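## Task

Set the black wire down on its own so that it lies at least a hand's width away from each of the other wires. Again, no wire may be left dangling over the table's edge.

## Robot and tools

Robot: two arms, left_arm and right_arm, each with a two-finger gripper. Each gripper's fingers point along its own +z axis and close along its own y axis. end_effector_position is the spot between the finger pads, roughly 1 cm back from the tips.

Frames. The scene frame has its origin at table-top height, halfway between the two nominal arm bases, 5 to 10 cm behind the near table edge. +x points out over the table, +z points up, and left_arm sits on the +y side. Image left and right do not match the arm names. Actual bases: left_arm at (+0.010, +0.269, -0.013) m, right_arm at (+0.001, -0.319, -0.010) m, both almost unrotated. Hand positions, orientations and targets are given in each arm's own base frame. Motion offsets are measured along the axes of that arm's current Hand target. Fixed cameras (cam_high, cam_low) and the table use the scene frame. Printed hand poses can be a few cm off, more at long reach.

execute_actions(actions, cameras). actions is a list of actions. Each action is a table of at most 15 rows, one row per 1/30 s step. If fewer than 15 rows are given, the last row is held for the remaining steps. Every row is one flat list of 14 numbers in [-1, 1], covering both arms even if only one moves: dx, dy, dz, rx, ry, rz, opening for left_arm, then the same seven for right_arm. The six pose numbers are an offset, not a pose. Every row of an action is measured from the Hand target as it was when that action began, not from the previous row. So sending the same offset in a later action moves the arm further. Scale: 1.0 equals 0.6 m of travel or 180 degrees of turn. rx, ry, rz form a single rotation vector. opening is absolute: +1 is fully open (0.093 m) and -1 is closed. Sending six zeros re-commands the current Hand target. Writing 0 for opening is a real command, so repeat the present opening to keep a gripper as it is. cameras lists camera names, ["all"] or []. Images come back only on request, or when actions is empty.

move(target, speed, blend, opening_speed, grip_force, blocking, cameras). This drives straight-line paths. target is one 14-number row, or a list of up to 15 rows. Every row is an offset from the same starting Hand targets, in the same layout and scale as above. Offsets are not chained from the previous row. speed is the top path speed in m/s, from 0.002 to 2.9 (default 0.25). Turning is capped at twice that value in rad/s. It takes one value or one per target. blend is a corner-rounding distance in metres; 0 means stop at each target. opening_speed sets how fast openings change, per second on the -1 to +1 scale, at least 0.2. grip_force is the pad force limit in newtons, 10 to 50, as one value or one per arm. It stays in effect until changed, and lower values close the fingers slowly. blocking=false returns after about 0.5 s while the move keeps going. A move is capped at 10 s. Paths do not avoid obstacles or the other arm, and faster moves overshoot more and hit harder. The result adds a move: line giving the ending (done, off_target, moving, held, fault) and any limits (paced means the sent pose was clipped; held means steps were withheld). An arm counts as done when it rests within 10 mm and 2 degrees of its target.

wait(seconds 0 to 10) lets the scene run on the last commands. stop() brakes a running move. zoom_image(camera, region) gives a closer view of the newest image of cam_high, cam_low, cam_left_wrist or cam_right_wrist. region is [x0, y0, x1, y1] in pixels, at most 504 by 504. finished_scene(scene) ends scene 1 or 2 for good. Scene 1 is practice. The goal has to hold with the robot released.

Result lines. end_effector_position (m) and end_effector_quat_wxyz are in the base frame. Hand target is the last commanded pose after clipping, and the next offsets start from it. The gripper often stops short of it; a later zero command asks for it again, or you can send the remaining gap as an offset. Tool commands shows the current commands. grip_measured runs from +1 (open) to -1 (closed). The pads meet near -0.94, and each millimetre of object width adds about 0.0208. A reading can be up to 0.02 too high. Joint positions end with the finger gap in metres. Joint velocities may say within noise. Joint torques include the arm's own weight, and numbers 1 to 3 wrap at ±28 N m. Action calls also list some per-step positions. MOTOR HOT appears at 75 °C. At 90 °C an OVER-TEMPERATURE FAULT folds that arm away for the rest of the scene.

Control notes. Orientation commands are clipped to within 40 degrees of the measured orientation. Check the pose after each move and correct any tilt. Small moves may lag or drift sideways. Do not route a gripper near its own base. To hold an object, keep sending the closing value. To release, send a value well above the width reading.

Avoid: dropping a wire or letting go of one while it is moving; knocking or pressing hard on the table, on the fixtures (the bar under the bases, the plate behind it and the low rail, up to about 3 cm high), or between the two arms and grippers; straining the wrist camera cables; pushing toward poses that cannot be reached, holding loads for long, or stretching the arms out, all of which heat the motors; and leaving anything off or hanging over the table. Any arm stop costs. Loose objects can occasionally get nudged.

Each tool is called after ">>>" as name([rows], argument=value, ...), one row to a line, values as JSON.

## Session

>>> execute_actions(actions=[])

>>> zoom_image(camera="cam_high", region=[400, 210, 500, 300])

>>> zoom_image(camera="cam_low", region=[340, 160, 480, 270])

Scene clock: 0.00 s.
left_arm: end_effector_position=(+0.2884, -0.2939, +0.2740) grip_measured=-0.925 end_effector_quat_wxyz=(+0.445, +0.542, +0.552, -0.451) | right_arm: end_effector_position=(+0.3754, +0.0000, +0.4021) grip_measured=+1.000 end_effector_quat_wxyz=(+0.707, +0.000, +0.707, +0.000)
Joint positions: left_arm=[-0.421 1.493 1.105 -0.065 1.106 0.395 0.001] | right_arm=[0 1.047 1.047 0 0 0 0.093]
Joint velocities: within noise
Joint torques (N m): no reading
Heat: left arm: 42 °C; right arm: 38 °C.
Hand target: left_arm +0.2880, -0.2941, +0.2821; +0.454, +0.545, +0.544, -0.448 | right_arm +0.3737, -0.0005, +0.4119; +0.716, +0.001, +0.698, -0.001
Tool commands: left_gripper/opening=-0.931621 right_gripper/opening=+1.0
camera_calibration:
cam_left_wrist: T_world_to_cam=[[-0.999921, 0.0104375, 0.00704004, 0.288455], [0.000559419, 0.595469, -0.803378, 0.433323], [-0.0125774, -0.803311, -0.595428, 0.0204989], [0, 0, 0, 1]] pos_world=[0.288448, -0.244574, 0.358297]
cam_right_wrist: T_world_to_cam=[[0.0134922, -0.999842, -0.0115391, 0.00016676], [-0.398845, 0.00520095, -0.917004, 0.561547], [0.916919, 0.0169747, -0.398712, -0.0974506], [0, 0, 0, 1]] pos_world=[0.313322, -0.00109965, 0.476088]

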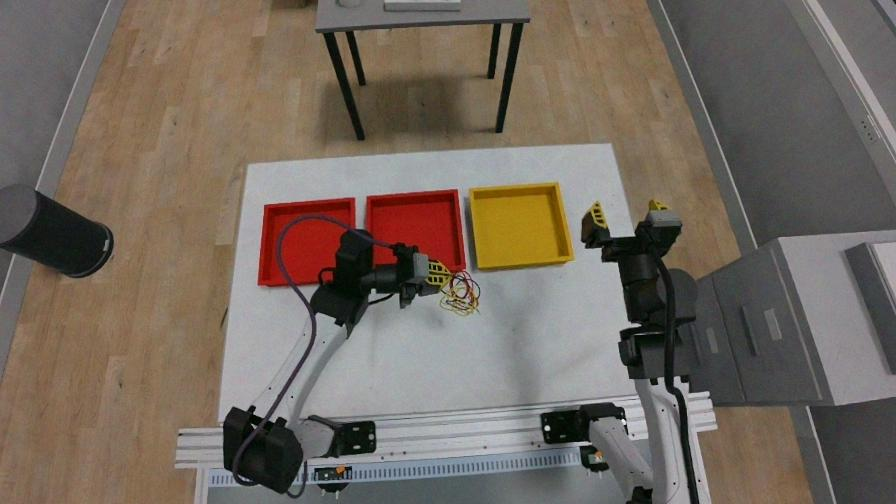

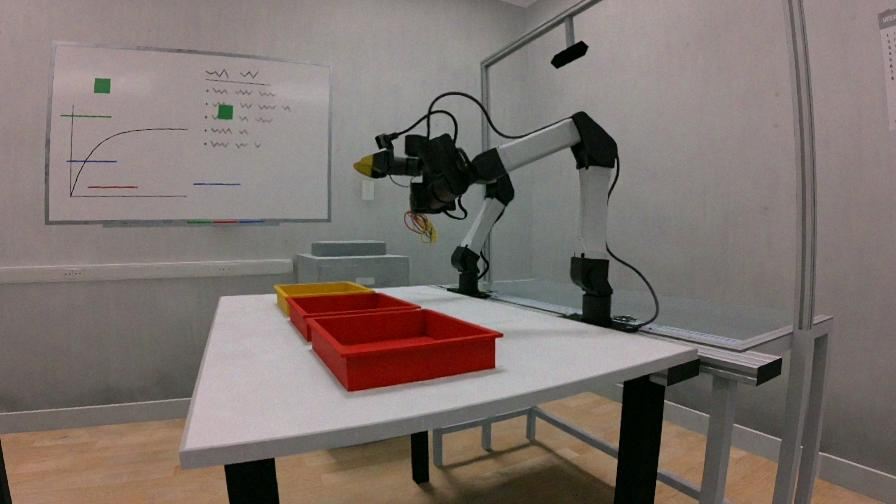

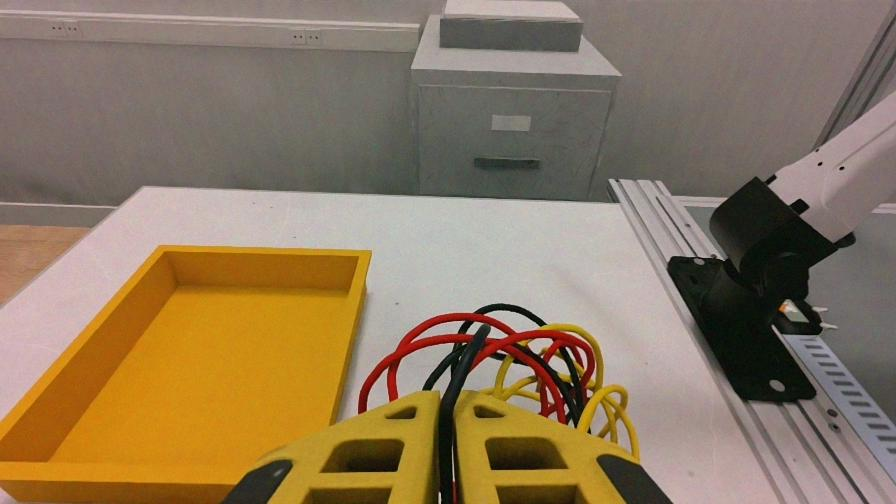

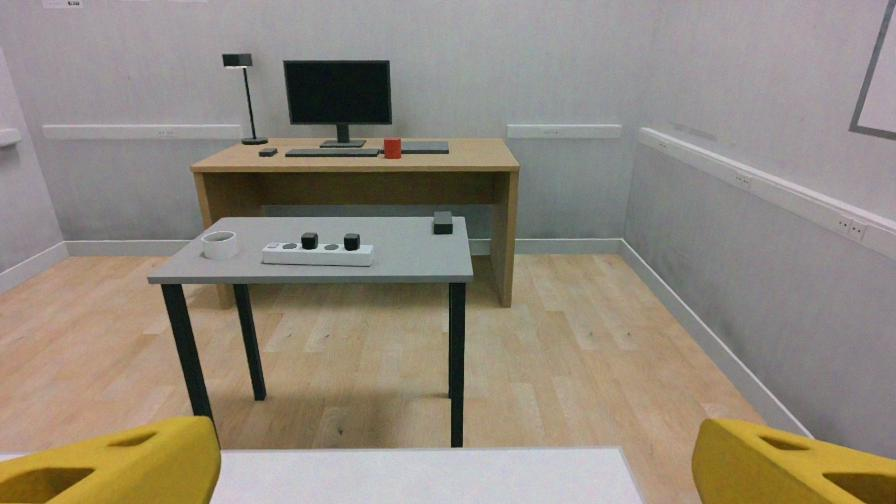

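Scaled by 5.040 from the camera's 896x504 image, which has a finer 1280x720 frame.

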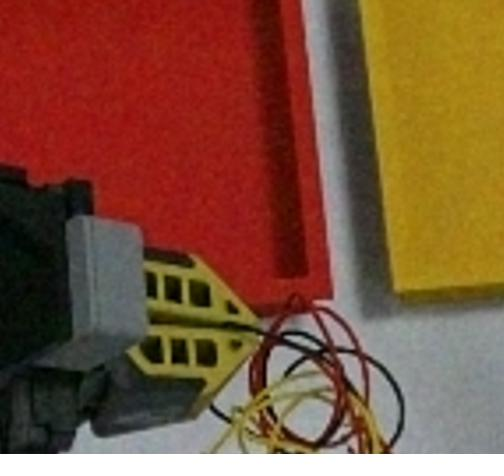

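Scaled by 3.600 from the camera's 896x504 image, which has a finer 1280x720 frame.

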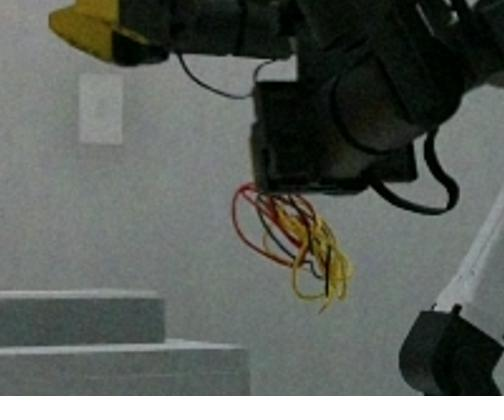

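>>> move(target=[0,0,0,0,0,0,-0.931621,0.183,0.05,-0.16,-0.333,0,0,1], cameras=["cam_low","cam_left_wrist","cam_right_wrist"])

>>> zoom_image(camera="cam_right_wrist", region=[250, 150, 550, 420])

>>> zoom_image(camera="cam_left_wrist", region=[330, 290, 680, 504])

Scene clock: 10.20 s.
left_arm: end_effector_position=(+0.2884, -0.2939, +0.2740) grip_measured=-0.925 end_effector_quat_wxyz=(+0.445, +0.542, +0.552, -0.451) | right_arm: end_effector_position=(+0.2804, +0.0321, +0.3007) grip_measured=+1.000 end_effector_quat_wxyz=(+0.614, -0.353, +0.613, +0.351)
Joint positions: left_arm=[-0.421 1.493 1.105 -0.065 1.106 0.395 0.001] | right_arm=[-0.526 1.116 0.692 0.372 -1.567 -0.056 0.093]
Joint torques (N m): left_arm=[0.16 -6.89 9.91 1.92 0.34 -0.04] | right_arm=[-0.57 -1.91 6.58 1.35 -0.09 -0.1]
Heat: left arm: 44 °C; right arm: 39 °C.
Hand target: left_arm +0.2880, -0.2941, +0.2821; +0.454, +0.545, +0.544, -0.448 | right_arm +0.2806, +0.0298, +0.2997; +0.621, -0.357, +0.605, +0.348
Off the commanded pose: left_arm 0.008 m, 1 deg | right_arm 0.003 m, 1 deg.
move: done
camera_calibration:
cam_left_wrist: T_world_to_cam=[[-0.999921, 0.0104375, 0.00704004, 0.288455], [0.000559419, 0.595469, -0.803378, 0.433323], [-0.0125774, -0.803311, -0.595428, 0.0204989], [0, 0, 0, 1]] pos_world=[0.288448, -0.244574, 0.358297]
cam_right_wrist: T_world_to_cam=[[0.869849, -0.49326, -0.00759201, -0.22524], [-0.2029, -0.343696, -0.9169, 0.386716], [0.44966, 0.799105, -0.399046, 0.0546857], [0, 0, 0, 1]] pos_world=[0.2498, -0.0218889, 0.374692]
Images, in order (width x height): cam_low 896x504, cam_left_wrist 896x504, cam_right_wrist 896x504.

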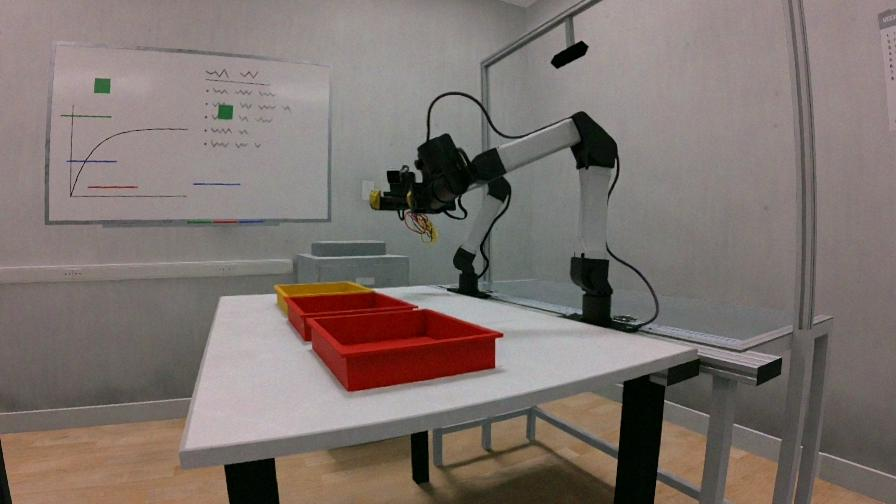

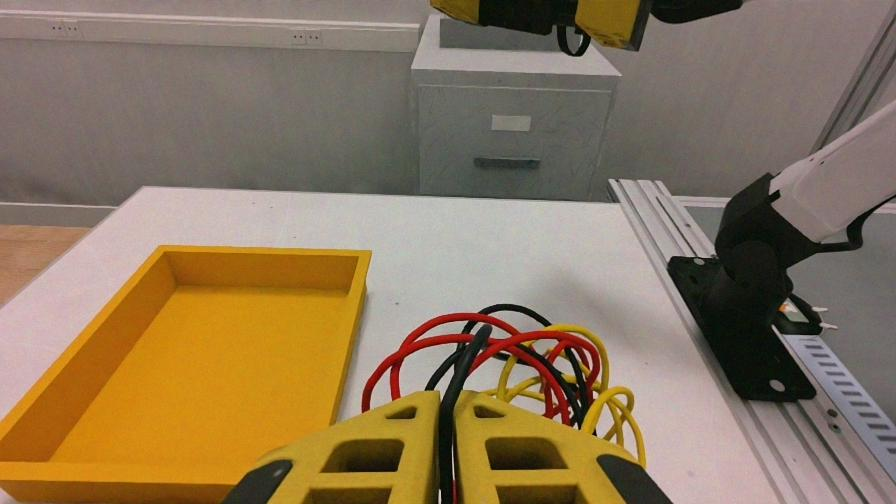

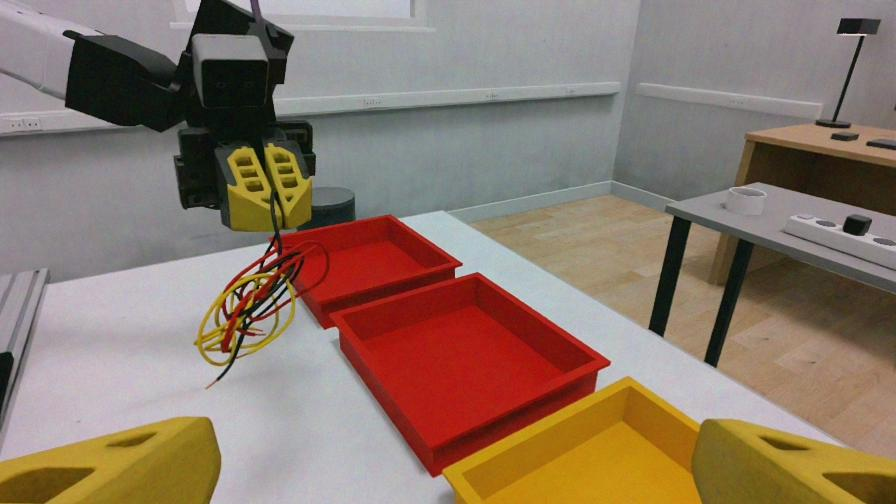

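Scaled by 1.680 from the camera's 896x504 image, which has a finer 1280x720 frame.

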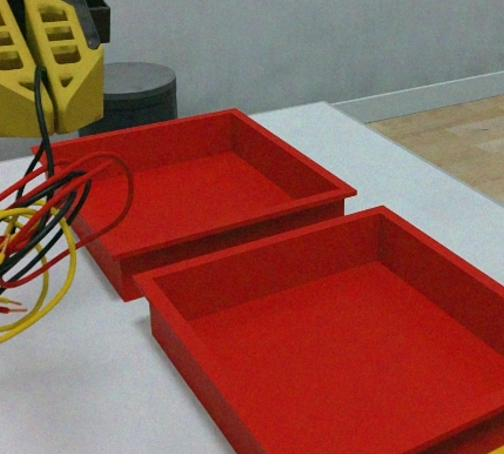

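Scaled by 1.440 from the camera's 896x504 image, which has a finer 1280x720 frame.

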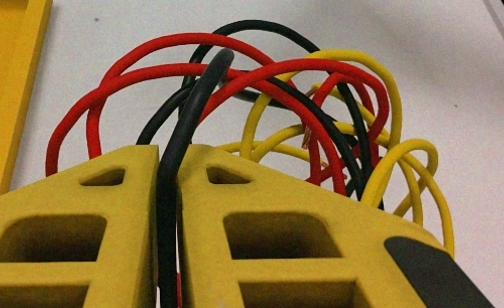

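>>> zoom_image(camera="cam_right_wrist", region=[170, 220, 350, 410])

Scaled by 2.653 from the camera's 896x504 image, which has a finer 1280x720 frame.

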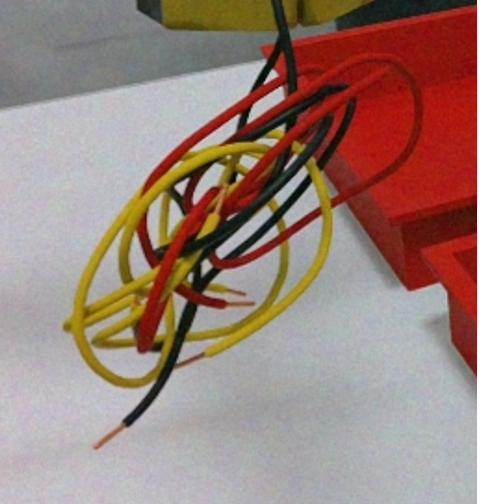

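>>> move(target=[0.1637,-0.001,0.031,0,0,0,-0.931621,0.132,0.071,0.016,0,0,0,0.2], cameras=["cam_low","cam_left_wrist","cam_right_wrist"], speed=0.12)

>>> zoom_image(camera="cam_right_wrist", region=[180, 160, 420, 400])

>>> zoom_image(camera="cam_left_wrist", region=[330, 290, 680, 504])

Scene clock: 43.57 s.
left_arm: end_effector_position=(+0.2897, -0.2945, +0.1876) grip_measured=-0.925 end_effector_quat_wxyz=(+0.455, +0.546, +0.544, -0.447) | right_arm: end_effector_position=(+0.2508, +0.0577, +0.2178) grip_measured=+0.201 end_effector_quat_wxyz=(+0.605, -0.352, +0.616, +0.361)
Joint positions: left_arm=[-0.421 1.613 0.844 0.338 1.106 0.401 0.001] | right_arm=[-0.487 1.053 0.382 0.416 -1.543 -0.235 0.055]
Joint torques (N m): left_arm=[0.25 -5.85 6.28 2.1 0.31 -0.11] | right_arm=[0.9 -3.26 5.9 1.51 0.06 -0.04]
Heat: left arm: 49 °C; right arm: 42 °C.
Hand target: left_arm +0.2880, -0.2940, +0.1821; +0.454, +0.545, +0.544, -0.448 | right_arm +0.2507, +0.0595, +0.2197; +0.621, -0.357, +0.605, +0.348
Off the commanded pose: left_arm 0.006 m, 0 deg | right_arm 0.003 m, 3 deg.
move: off_target (right_arm)
camera_calibration:
cam_left_wrist: T_world_to_cam=[[-0.99974, 0.0115113, -0.0196634, 0.295567], [0.022673, 0.588065, -0.808496, 0.356587], [0.00225653, -0.808732, -0.588173, -0.0386477], [0, 0, 0, 1]] pos_world=[0.287493, -0.244354, 0.27138]
cam_right_wrist: T_world_to_cam=[[0.876828, -0.479762, -0.0316262, -0.184792], [-0.219779, -0.341434, -0.913849, 0.316973], [0.427632, 0.80824, -0.404821, 0.0206153], [0, 0, 0, 1]] pos_world=[0.222879, 0.00290728, 0.292167]
Images, in order (width x height): cam_low 896x504, cam_left_wrist 896x504, cam_right_wrist 896x504.

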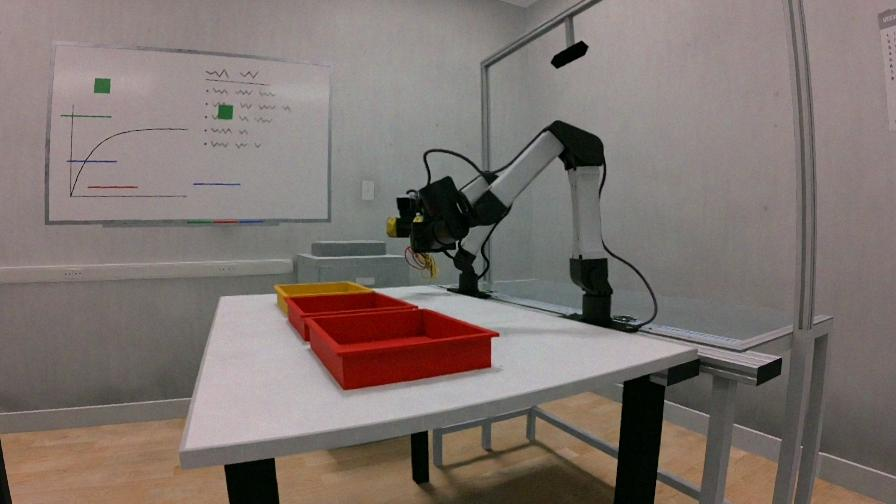

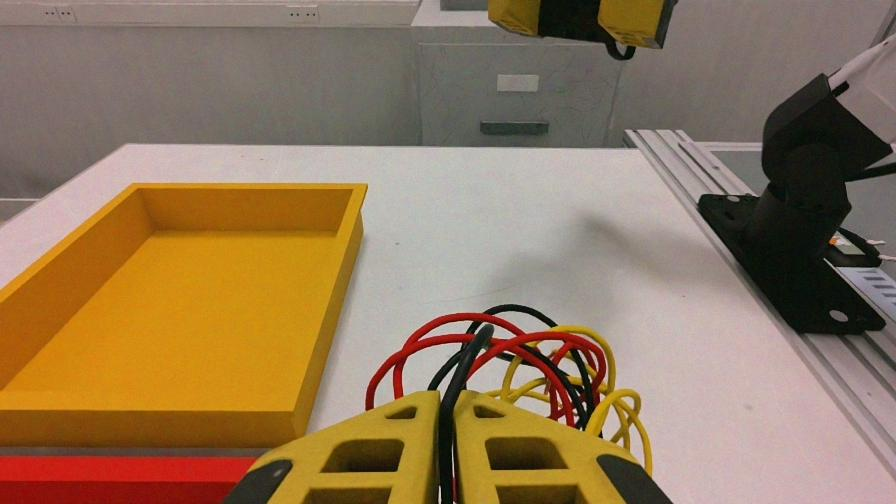

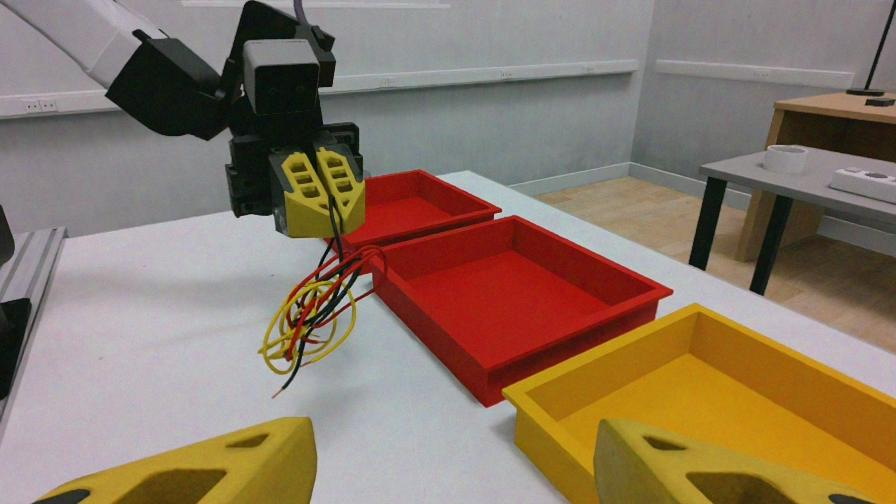

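Scaled by 2.100 from the camera's 896x504 image, which has a finer 1280x720 frame.

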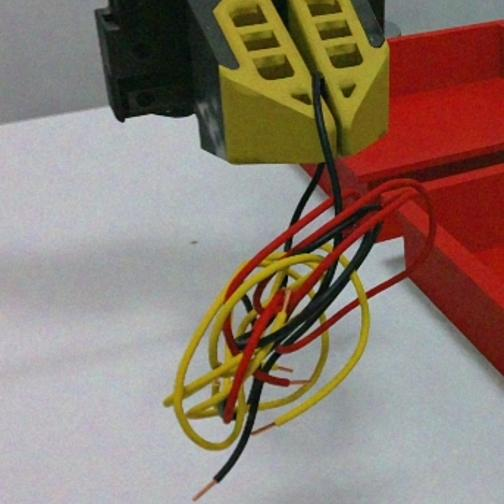

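Scaled by 1.440 from the camera's 896x504 image, which has a finer 1280x720 frame.

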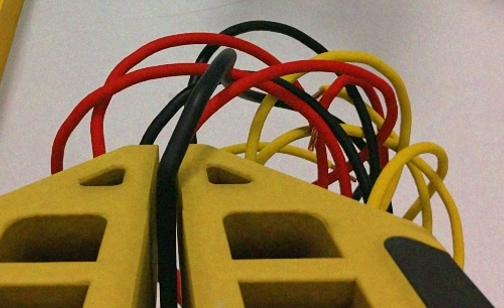

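>>> move(target=[0,0,0,0,0,0,-0.931621,0.121,0.121,0.1733,-0.1126,0.069,-0.004,-0.4], cameras=["cam_left_wrist","cam_right_wrist"], speed=0.15)

>>> zoom_image(camera="cam_right_wrist", region=[300, 60, 650, 400])

Scene clock: 78.43 s.
left_arm: end_effector_position=(+0.2897, -0.2945, +0.1877) grip_measured=-0.925 end_effector_quat_wxyz=(+0.455, +0.546, +0.543, -0.446) | right_arm: end_effector_position=(+0.2345, +0.1836, +0.1408) grip_measured=-0.399 end_effector_quat_wxyz=(+0.474, -0.491, +0.602, +0.414)
Joint positions: left_arm=[-0.421 1.613 0.844 0.339 1.106 0.401 0.001] | right_arm=[0.102 1.275 0.425 0.18 -1.23 -0.607 0.026]
Joint torques (N m): left_arm=[0.03 -5.94 6.24 2.11 0.33 -0.07] | right_arm=[1.03 -2.37 8.92 1.31 -0.24 -0.11]
Heat: left arm: 48 °C; right arm: 42 °C.
Hand target: left_arm +0.2880, -0.2940, +0.1821; +0.454, +0.545, +0.544, -0.448 | right_arm +0.2421, +0.1859, +0.1469; +0.482, -0.500, +0.595, +0.405
Off the commanded pose: left_arm 0.006 m, 0 deg | right_arm 0.010 m, 2 deg.
move: done
camera_calibration:
cam_left_wrist: T_world_to_cam=[[-0.99972, 0.0114953, -0.0206704, 0.295832], [0.0234794, 0.587669, -0.80876, 0.356491], [0.00285045, -0.809019, -0.587775, -0.0388789], [0, 0, 0, 1]] pos_world=[0.28749, -0.244353, 0.271579]
cam_right_wrist: T_world_to_cam=[[0.985198, -0.164572, -0.0479665, -0.193536], [-0.134118, -0.565753, -0.813594, 0.292929], [0.106758, 0.807985, -0.579451, -0.00534378], [0, 0, 0, 1]] pos_world=[0.230529, 0.138193, 0.225946]
Images, in order (width x height): cam_left_wrist 896x504, cam_right_wrist 896x504.

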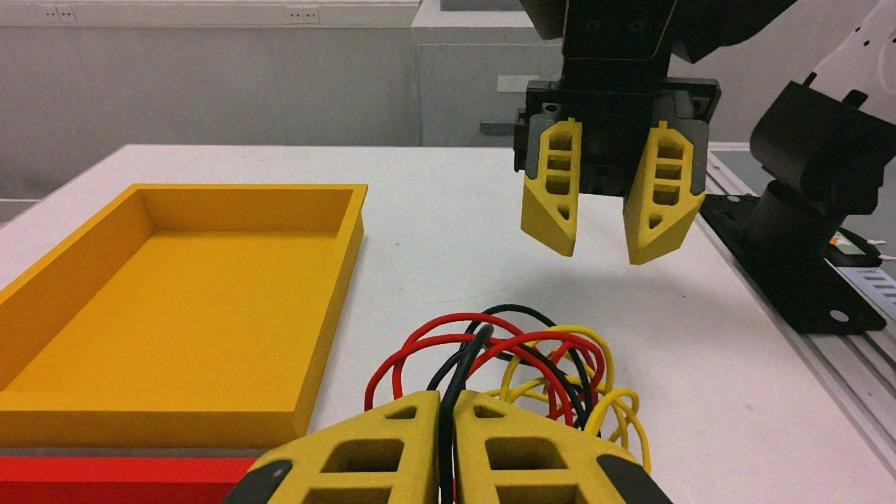

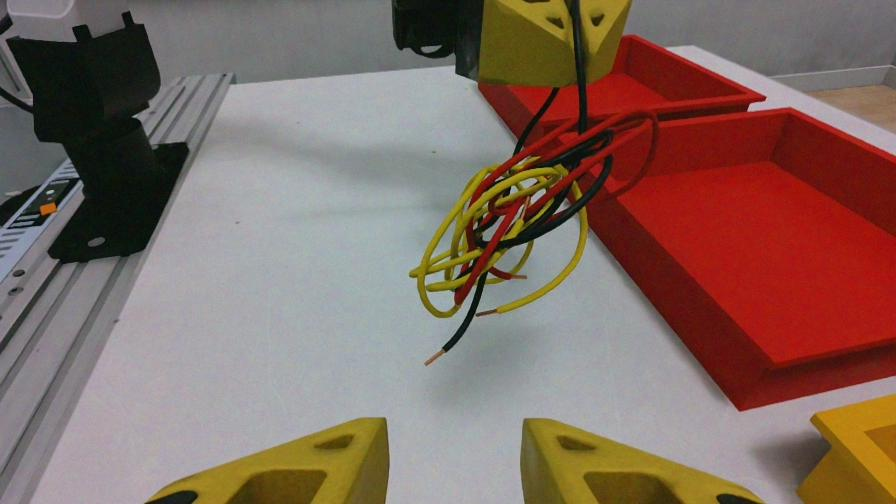

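Scaled by 1.440 from the camera's 896x504 image, which has a finer 1280x720 frame.

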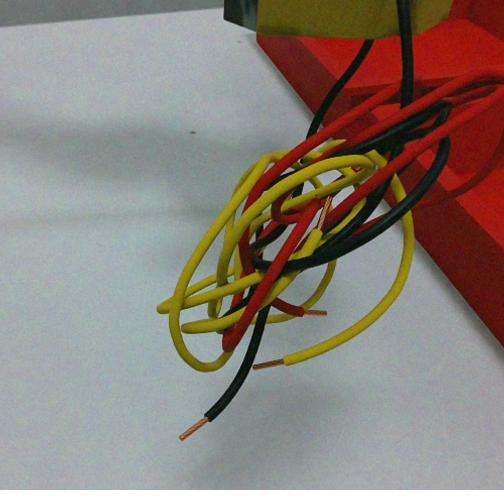

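>>> move([
  [0,0,0,0,0,0,-0.931621,0.0117,0.0175,0.06,0,0,0,-0.4],
  [0,0,0,0,0,0,-0.931621,0.0117,0.0175,0.165,0,0,0,-0.4],
], cameras=["cam_left_wrist","cam_right_wrist"], speed=0.1, blend=[0.02,0])

>>> zoom_image(camera="cam_left_wrist", region=[400, 250, 750, 504])

Scene clock: 98.17 s.
left_arm: end_effector_position=(+0.2900, -0.2946, +0.1883) grip_measured=-0.925 end_effector_quat_wxyz=(+0.457, +0.547, +0.542, -0.446) | right_arm: end_effector_position=(+0.2385, +0.2753, +0.1091) grip_measured=-0.399 end_effector_quat_wxyz=(+0.461, -0.498, +0.608, +0.412)
Joint positions: left_arm=[-0.421 1.613 0.844 0.343 1.106 0.401 0.001] | right_arm=[0.49 1.574 0.41 0.783 -0.889 -0.26 0.026]
Joint torques (N m): left_arm=[0.13 -5.96 6.16 2.01 0.29 -0.09] | right_arm=[0.88 -4.04 8.09 2.04 0.01 0.07]
Heat: left arm: 47 °C; right arm: 42 °C.
Hand target: left_arm +0.2880, -0.2940, +0.1821; +0.454, +0.545, +0.544, -0.448 | right_arm +0.2483, +0.2816, +0.1194; +0.482, -0.500, +0.595, +0.405
Off the commanded pose: left_arm 0.007 m, 1 deg | right_arm 0.016 m, 3 deg.
move: off_target (right_arm); blend cut to 0.0192 m at target 1
camera_calibration:
cam_left_wrist: T_world_to_cam=[[-0.999633, 0.0114432, -0.0245474, 0.296749], [0.0265938, 0.586316, -0.809646, 0.355827], [0.00512756, -0.810002, -0.586405, -0.0399097], [0, 0, 0, 1]] pos_world=[0.287382, -0.24435, 0.271975]
cam_right_wrist: T_world_to_cam=[[0.986416, -0.154599, -0.0555292, -0.186101], [-0.137101, -0.58861, -0.796707, 0.324805], [0.0904847, 0.793497, -0.60181, -0.0879233], [0, 0, 0, 1]] pos_world=[0.23606, 0.232179, 0.195527]
Images, in order (width x height): cam_left_wrist 896x504, cam_right_wrist 896x504.

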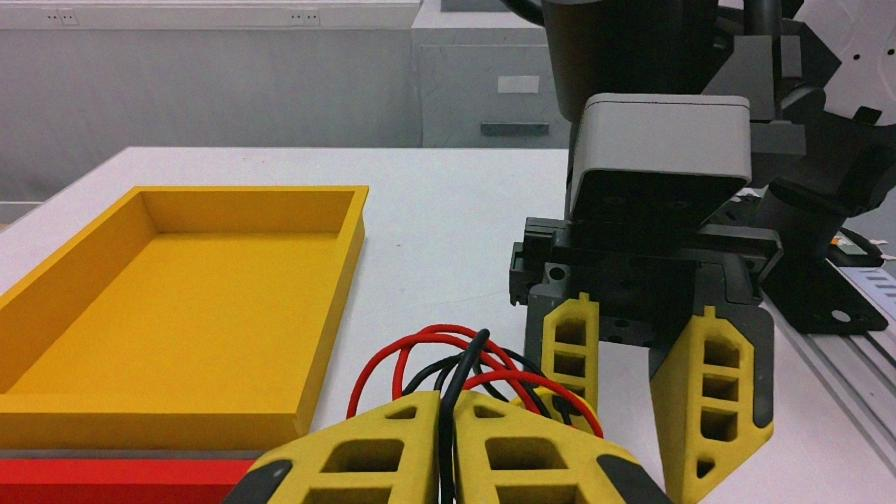

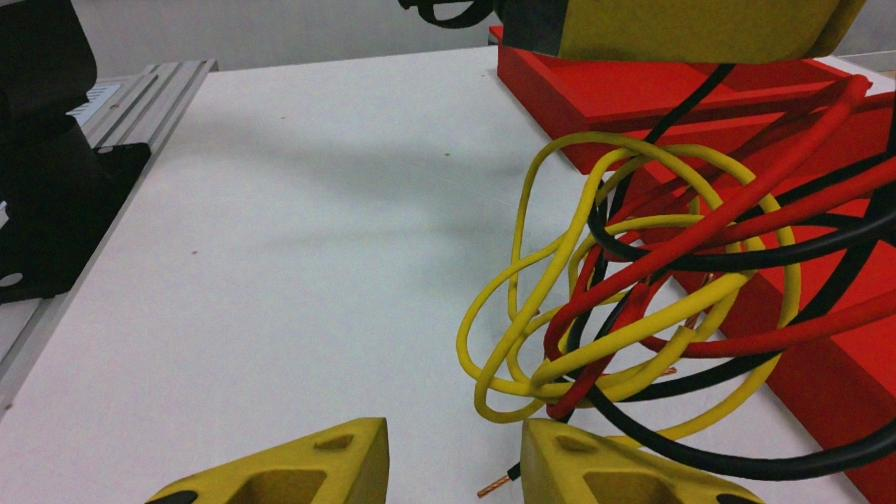

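Scaled by 1.440 from the camera's 896x504 image, which has a finer 1280x720 frame.

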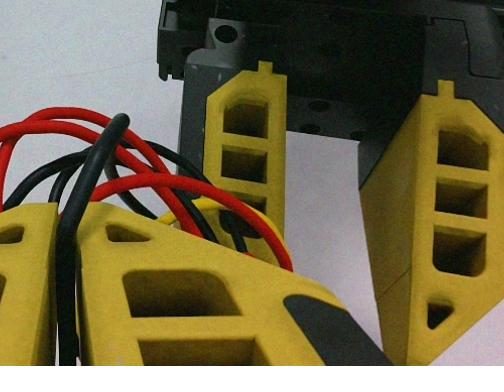

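>>> move([
  [0,0,0,0,0,0,-0.931621,-0.0108,-0.0108,0.0,0,0,0,-0.38],
  [0,0,0,0,0,0,-0.931621,-0.0108,-0.0108,0.036,0,0,0,-0.38],
], cameras=["cam_left_wrist","cam_right_wrist"], speed=0.08)

Scene clock: 113.80 s.
left_arm: end_effector_position=(+0.2902, -0.2947, +0.1888) grip_measured=-0.925 end_effector_quat_wxyz=(+0.458, +0.547, +0.541, -0.445) | right_arm: end_effector_position=(+0.2477, +0.2957, +0.1094) grip_measured=-0.381 end_effector_quat_wxyz=(+0.458, -0.499, +0.609, +0.412)
Joint positions: left_arm=[-0.421 1.613 0.844 0.347 1.106 0.401 0.001] | right_arm=[0.541 1.638 0.481 0.787 -0.843 -0.235 0.027]
Joint torques (N m): left_arm=[0.25 -5.97 6.35 2.03 0.28 -0.05] | right_arm=[0.46 -4.49 8.05 2.13 0.06 0.12]
Heat: left arm: 47 °C; right arm: 43 °C.
Hand target: left_arm +0.2880, -0.2940, +0.1821; +0.454, +0.545, +0.544, -0.448 | right_arm +0.2586, +0.3026, +0.1213; +0.482, -0.500, +0.595, +0.405
Off the commanded pose: left_arm 0.007 m, 1 deg | right_arm 0.018 m, 3 deg.
move: off_target (right_arm)
camera_calibration:
cam_left_wrist: T_world_to_cam=[[-0.999542, 0.0114463, -0.0280091, 0.29757], [0.0294108, 0.585008, -0.810494, 0.355274], [0.00710836, -0.810947, -0.585077, -0.040696], [0, 0, 0, 1]] pos_world=[0.287275, -0.244246, 0.272472]
cam_right_wrist: T_world_to_cam=[[0.986593, -0.151855, -0.0597838, -0.192439], [-0.139369, -0.593364, -0.792777, 0.339787], [0.0849139, 0.79048, -0.606573, -0.101968], [0, 0, 0, 1]] pos_world=[0.245873, 0.252998, 0.19602]
Images, in order (width x height): cam_left_wrist 896x504, cam_right_wrist 896x504.

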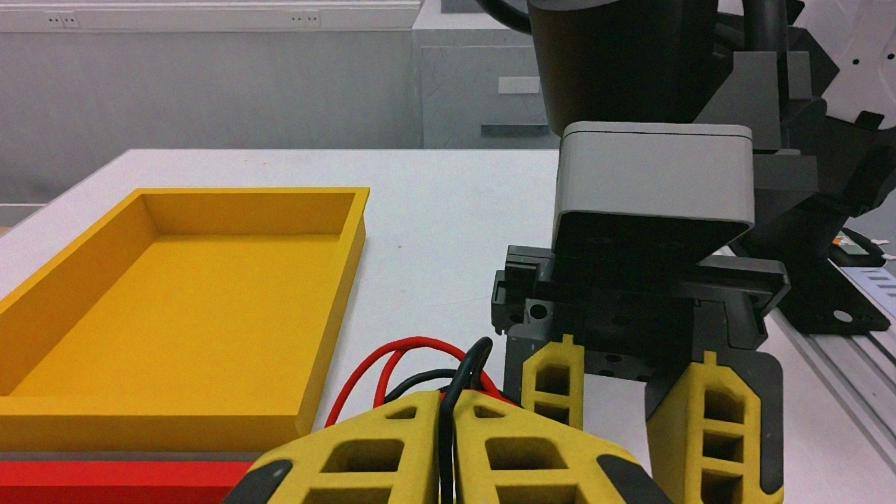

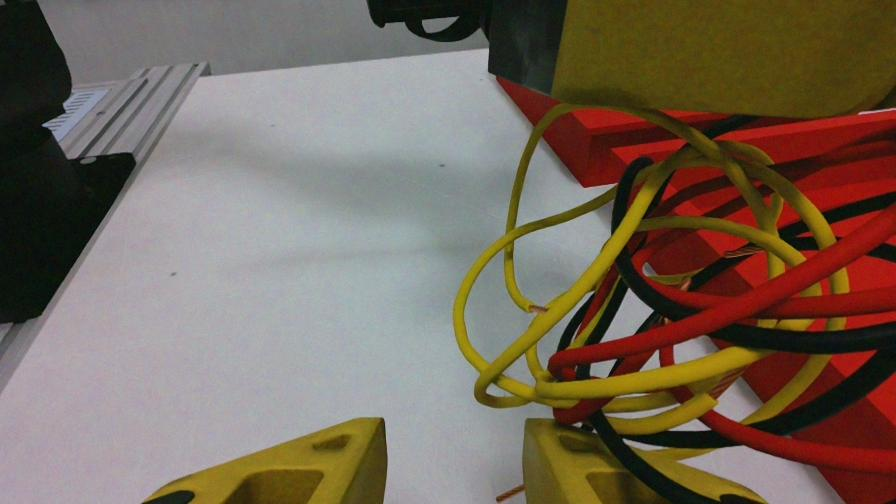

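>>> move([
  [0,0,0,0,0,0,-0.931621,-0.003,-0.008,0.03,0,0,0,-0.38],
], cameras=["cam_left_wrist","cam_right_wrist"], speed=0.08)

Scene clock: 121.23 s.
left_arm: end_effector_position=(+0.2903, -0.2948, +0.1890) grip_measured=-0.925 end_effector_quat_wxyz=(+0.459, +0.547, +0.541, -0.445) | right_arm: end_effector_position=(+0.2556, +0.3119, +0.1065) grip_measured=-0.381 end_effector_quat_wxyz=(+0.456, -0.499, +0.611, +0.411)
Joint positions: left_arm=[-0.421 1.613 0.844 0.348 1.106 0.401 0.001] | right_arm=[0.578 1.702 0.537 0.802 -0.808 -0.219 0.027]
Joint torques (N m): left_arm=[0.1 -5.87 6.17 2.02 0.29 -0.1] | right_arm=[0.87 -4.9 8.49 2.06 0.08 -0.06]
Heat: left arm: 47 °C; right arm: 43 °C.
Hand target: left_arm +0.2880, -0.2940, +0.1821; +0.454, +0.545, +0.544, -0.448 | right_arm +0.2664, +0.3195, +0.1191; +0.482, -0.500, +0.596, +0.405
Off the commanded pose: left_arm 0.007 m, 1 deg | right_arm 0.018 m, 4 deg.
move: off_target (right_arm)
camera_calibration:
cam_left_wrist: T_world_to_cam=[[-0.9995, 0.0114935, -0.0294573, 0.297964], [0.0306177, 0.584505, -0.810812, 0.35497], [0.00789887, -0.811308, -0.584565, -0.041092], [0, 0, 0, 1]] pos_world=[0.287272, -0.244245, 0.27257]
cam_right_wrist: T_world_to_cam=[[0.986425, -0.152446, -0.0610439, -0.197531], [-0.141086, -0.59655, -0.790078, 0.349389], [0.0840283, 0.787965, -0.609959, -0.11586], [0, 0, 0, 1]] pos_world=[0.253879, 0.269609, 0.193316]
Images, in order (width x height): cam_left_wrist 896x504, cam_right_wrist 896x504.

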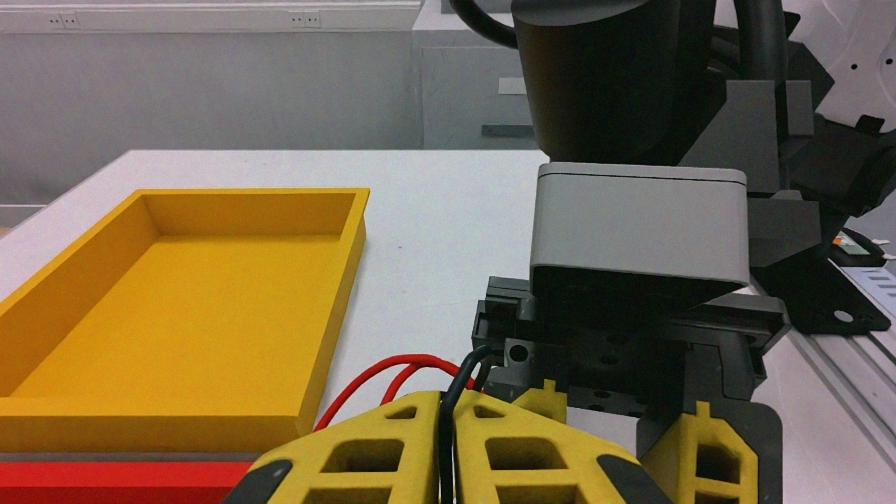

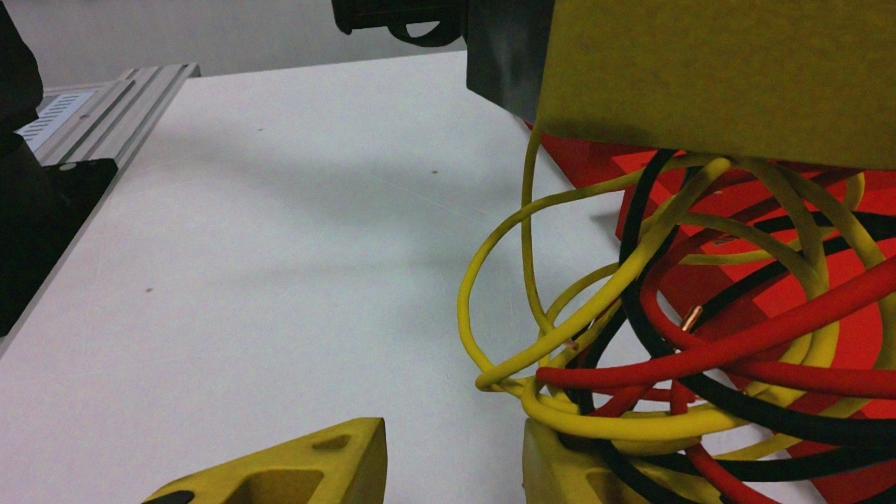

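>>> move([
  [0,0,0,0,0,0,-0.931621,0.02,0.0288,-0.174,0,0,0,-0.38],
  [0,0,0,0,0,0,-0.931621,-0.008,0.1567,-0.0895,0.4278,0.0366,0.1226,-0.1],
], cameras=["cam_left_wrist","cam_right_wrist","cam_high"], speed=[0.15,0.2], blend=[0.02,0])

>>> zoom_image(camera="cam_right_wrist", region=[200, 50, 650, 450])

Scene clock: 151.93 s.
left_arm: end_effector_position=(+0.2903, -0.2948, +0.1891) grip_measured=-0.925 end_effector_quat_wxyz=(+0.459, +0.547, +0.540, -0.445) | right_arm: end_effector_position=(+0.1653, +0.2784, +0.1305) grip_measured=-0.101 end_effector_quat_wxyz=(+0.570, -0.006, +0.822, -0.007)
Joint positions: left_arm=[-0.421 1.613 0.844 0.349 1.106 0.401 0.001] | right_arm=[1.544 1.682 0.98 -0.811 1.212 1.489 0.04]
Joint torques (N m): left_arm=[0.18 -5.94 6.24 2 0.32 -0.09] | right_arm=[0.58 -5.09 8.27 0.24 0.89 0.13]
Heat: left arm: 47 °C; right arm: 43 °C.
Hand target: left_arm +0.2880, -0.2940, +0.1821; +0.454, +0.545, +0.544, -0.448 | right_arm +0.1649, +0.2851, +0.1351; +0.574, +0.000, +0.819, +0.000
Off the commanded pose: left_arm 0.007 m, 1 deg | right_arm 0.008 m, 1 deg.
move: done
camera_calibration:
cam_left_wrist: T_world_to_cam=[[-0.999492, 0.0114461, -0.0297373, 0.298029], [0.0308182, 0.584396, -0.810883, 0.354986], [0.00809695, -0.811388, -0.584452, -0.0411404], [0, 0, 0, 1]] pos_world=[0.287271, -0.244245, 0.27267]
cam_right_wrist: T_world_to_cam=[[0.00997399, -0.999945, 0.00320657, 0.276899], [-0.695101, -0.00923849, -0.718853, 0.254354], [0.718843, 0.00494094, -0.695155, 0.0569266], [0, 0, 0, 1]] pos_world=[0.133119, 0.278952, 0.221528]
Images, in order (width x height): cam_high 896x504, cam_left_wrist 896x504, cam_right_wrist 896x504.

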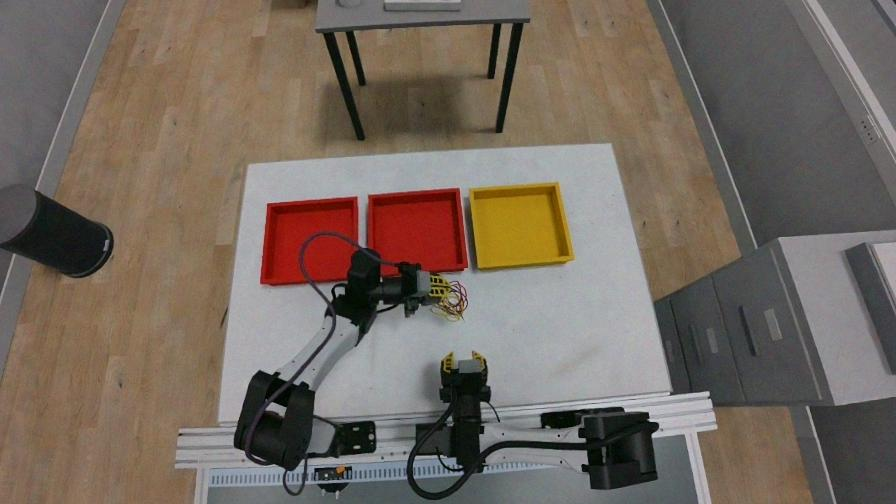

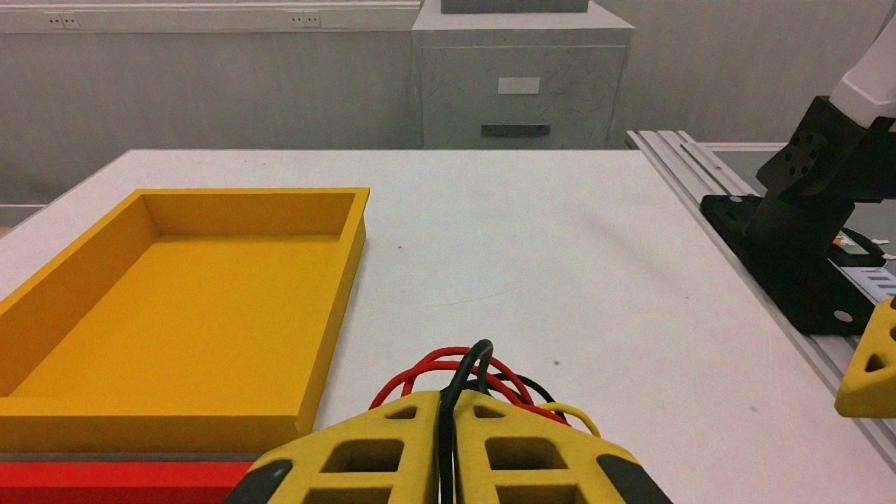

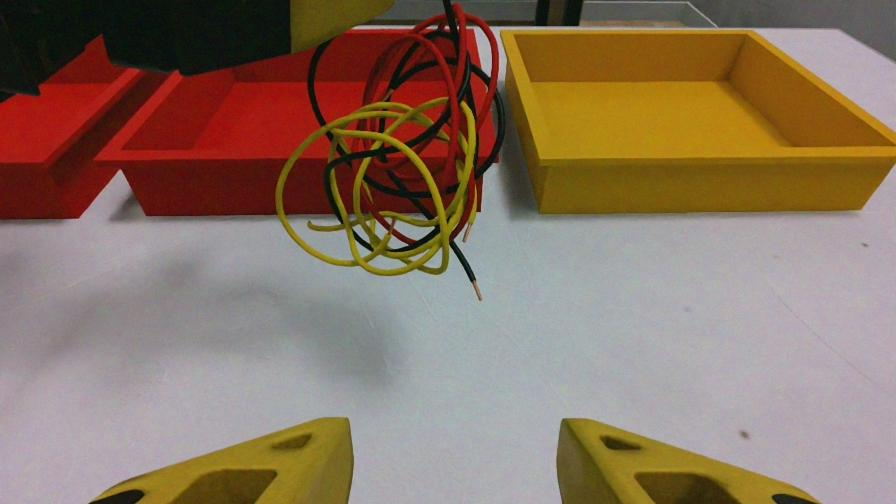

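Scaled by 1.120 from the camera's 896x504 image, which has a finer 1280x720 frame.

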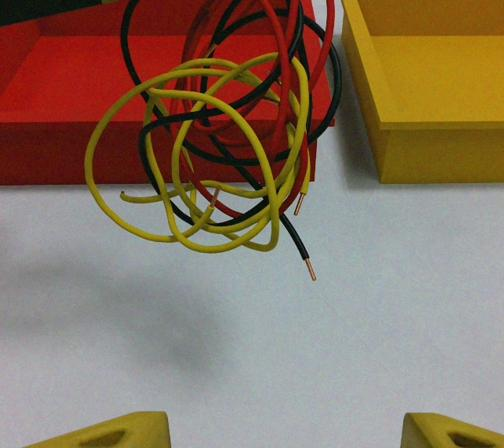

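>>> move([
  [0,0,0,0,0,0,-0.931621,-0.0217,0.0193,0.05,0,0,0,-0.38],
  [0,0,0,0,0,0,-0.931621,-0.0217,0.0193,0.112,0,0,0,-0.38],
], cameras=["cam_left_wrist","cam_right_wrist"], speed=0.1, blend=[0.01,0])

>>> zoom_image(camera="cam_right_wrist", region=[250, 150, 650, 504])

Scene clock: 174.83 s.
left_arm: end_effector_position=(+0.2903, -0.2948, +0.1891) grip_measured=-0.925 end_effector_quat_wxyz=(+0.459, +0.547, +0.540, -0.445) | right_arm: end_effector_position=(+0.2301, +0.2965, +0.1267) grip_measured=-0.379 end_effector_quat_wxyz=(+0.575, -0.005, +0.818, -0.006)
Joint positions: left_arm=[-0.421 1.613 0.844 0.349 1.106 0.401 0.001] | right_arm=[1.334 1.682 0.901 -0.219 1.156 0.943 0.027]
Joint torques (N m): left_arm=[0.34 -6.02 6.2 2.01 0.32 -0.1] | right_arm=[-0.47 -6.17 5.48 1.31 0.47 0.05]
Heat: left arm: 47 °C; right arm: 43 °C.
Hand target: left_arm +0.2880, -0.2940, +0.1821; +0.454, +0.545, +0.544, -0.448 | right_arm +0.2325, +0.2966, +0.1244; +0.574, +0.000, +0.819, +0.000
Off the commanded pose: left_arm 0.007 m, 1 deg | right_arm 0.003 m, 1 deg.
move: done
camera_calibration:
cam_left_wrist: T_world_to_cam=[[-0.999492, 0.0114461, -0.0297373, 0.298029], [0.0308182, 0.584396, -0.810883, 0.354986], [0.00809695, -0.811388, -0.584452, -0.0411404], [0, 0, 0, 1]] pos_world=[0.287271, -0.244245, 0.27267]
cam_right_wrist: T_world_to_cam=[[0.0108437, -0.999941, -0.000189761, 0.294533], [-0.686099, -0.00730225, -0.727472, 0.295284], [0.727427, 0.0080187, -0.686138, 0.00359439], [0, 0, 0, 1]] pos_world=[0.196786, 0.296643, 0.217333]
Images, in order (width x height): cam_left_wrist 896x504, cam_right_wrist 896x504.

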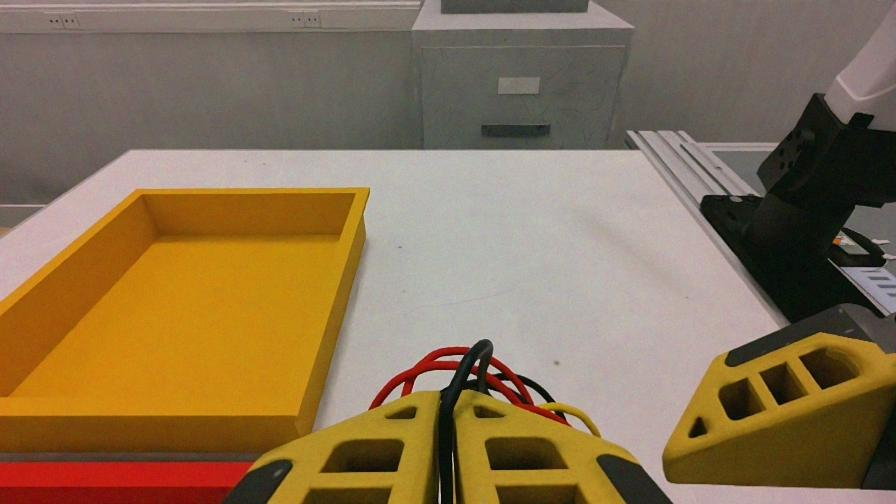

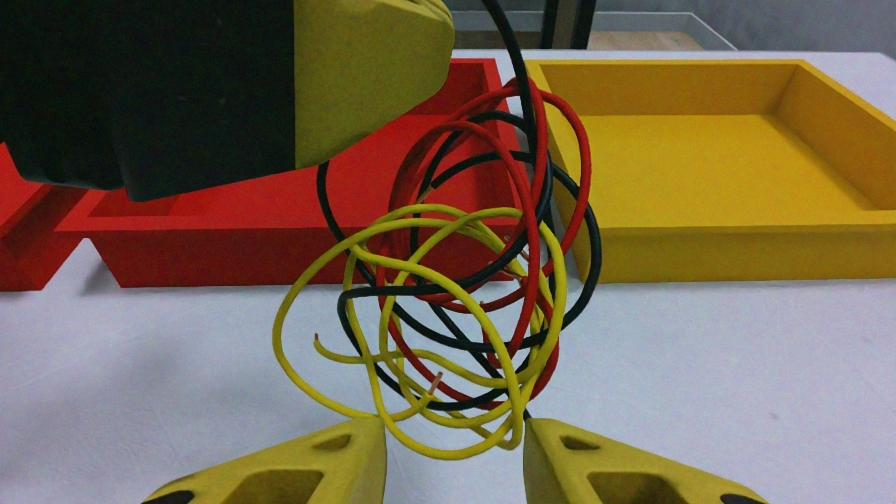

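Scaled by 1.260 from the camera's 896x504 image, which has a finer 1280x720 frame.

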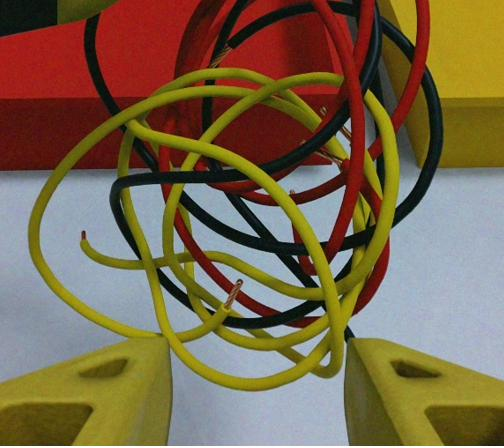

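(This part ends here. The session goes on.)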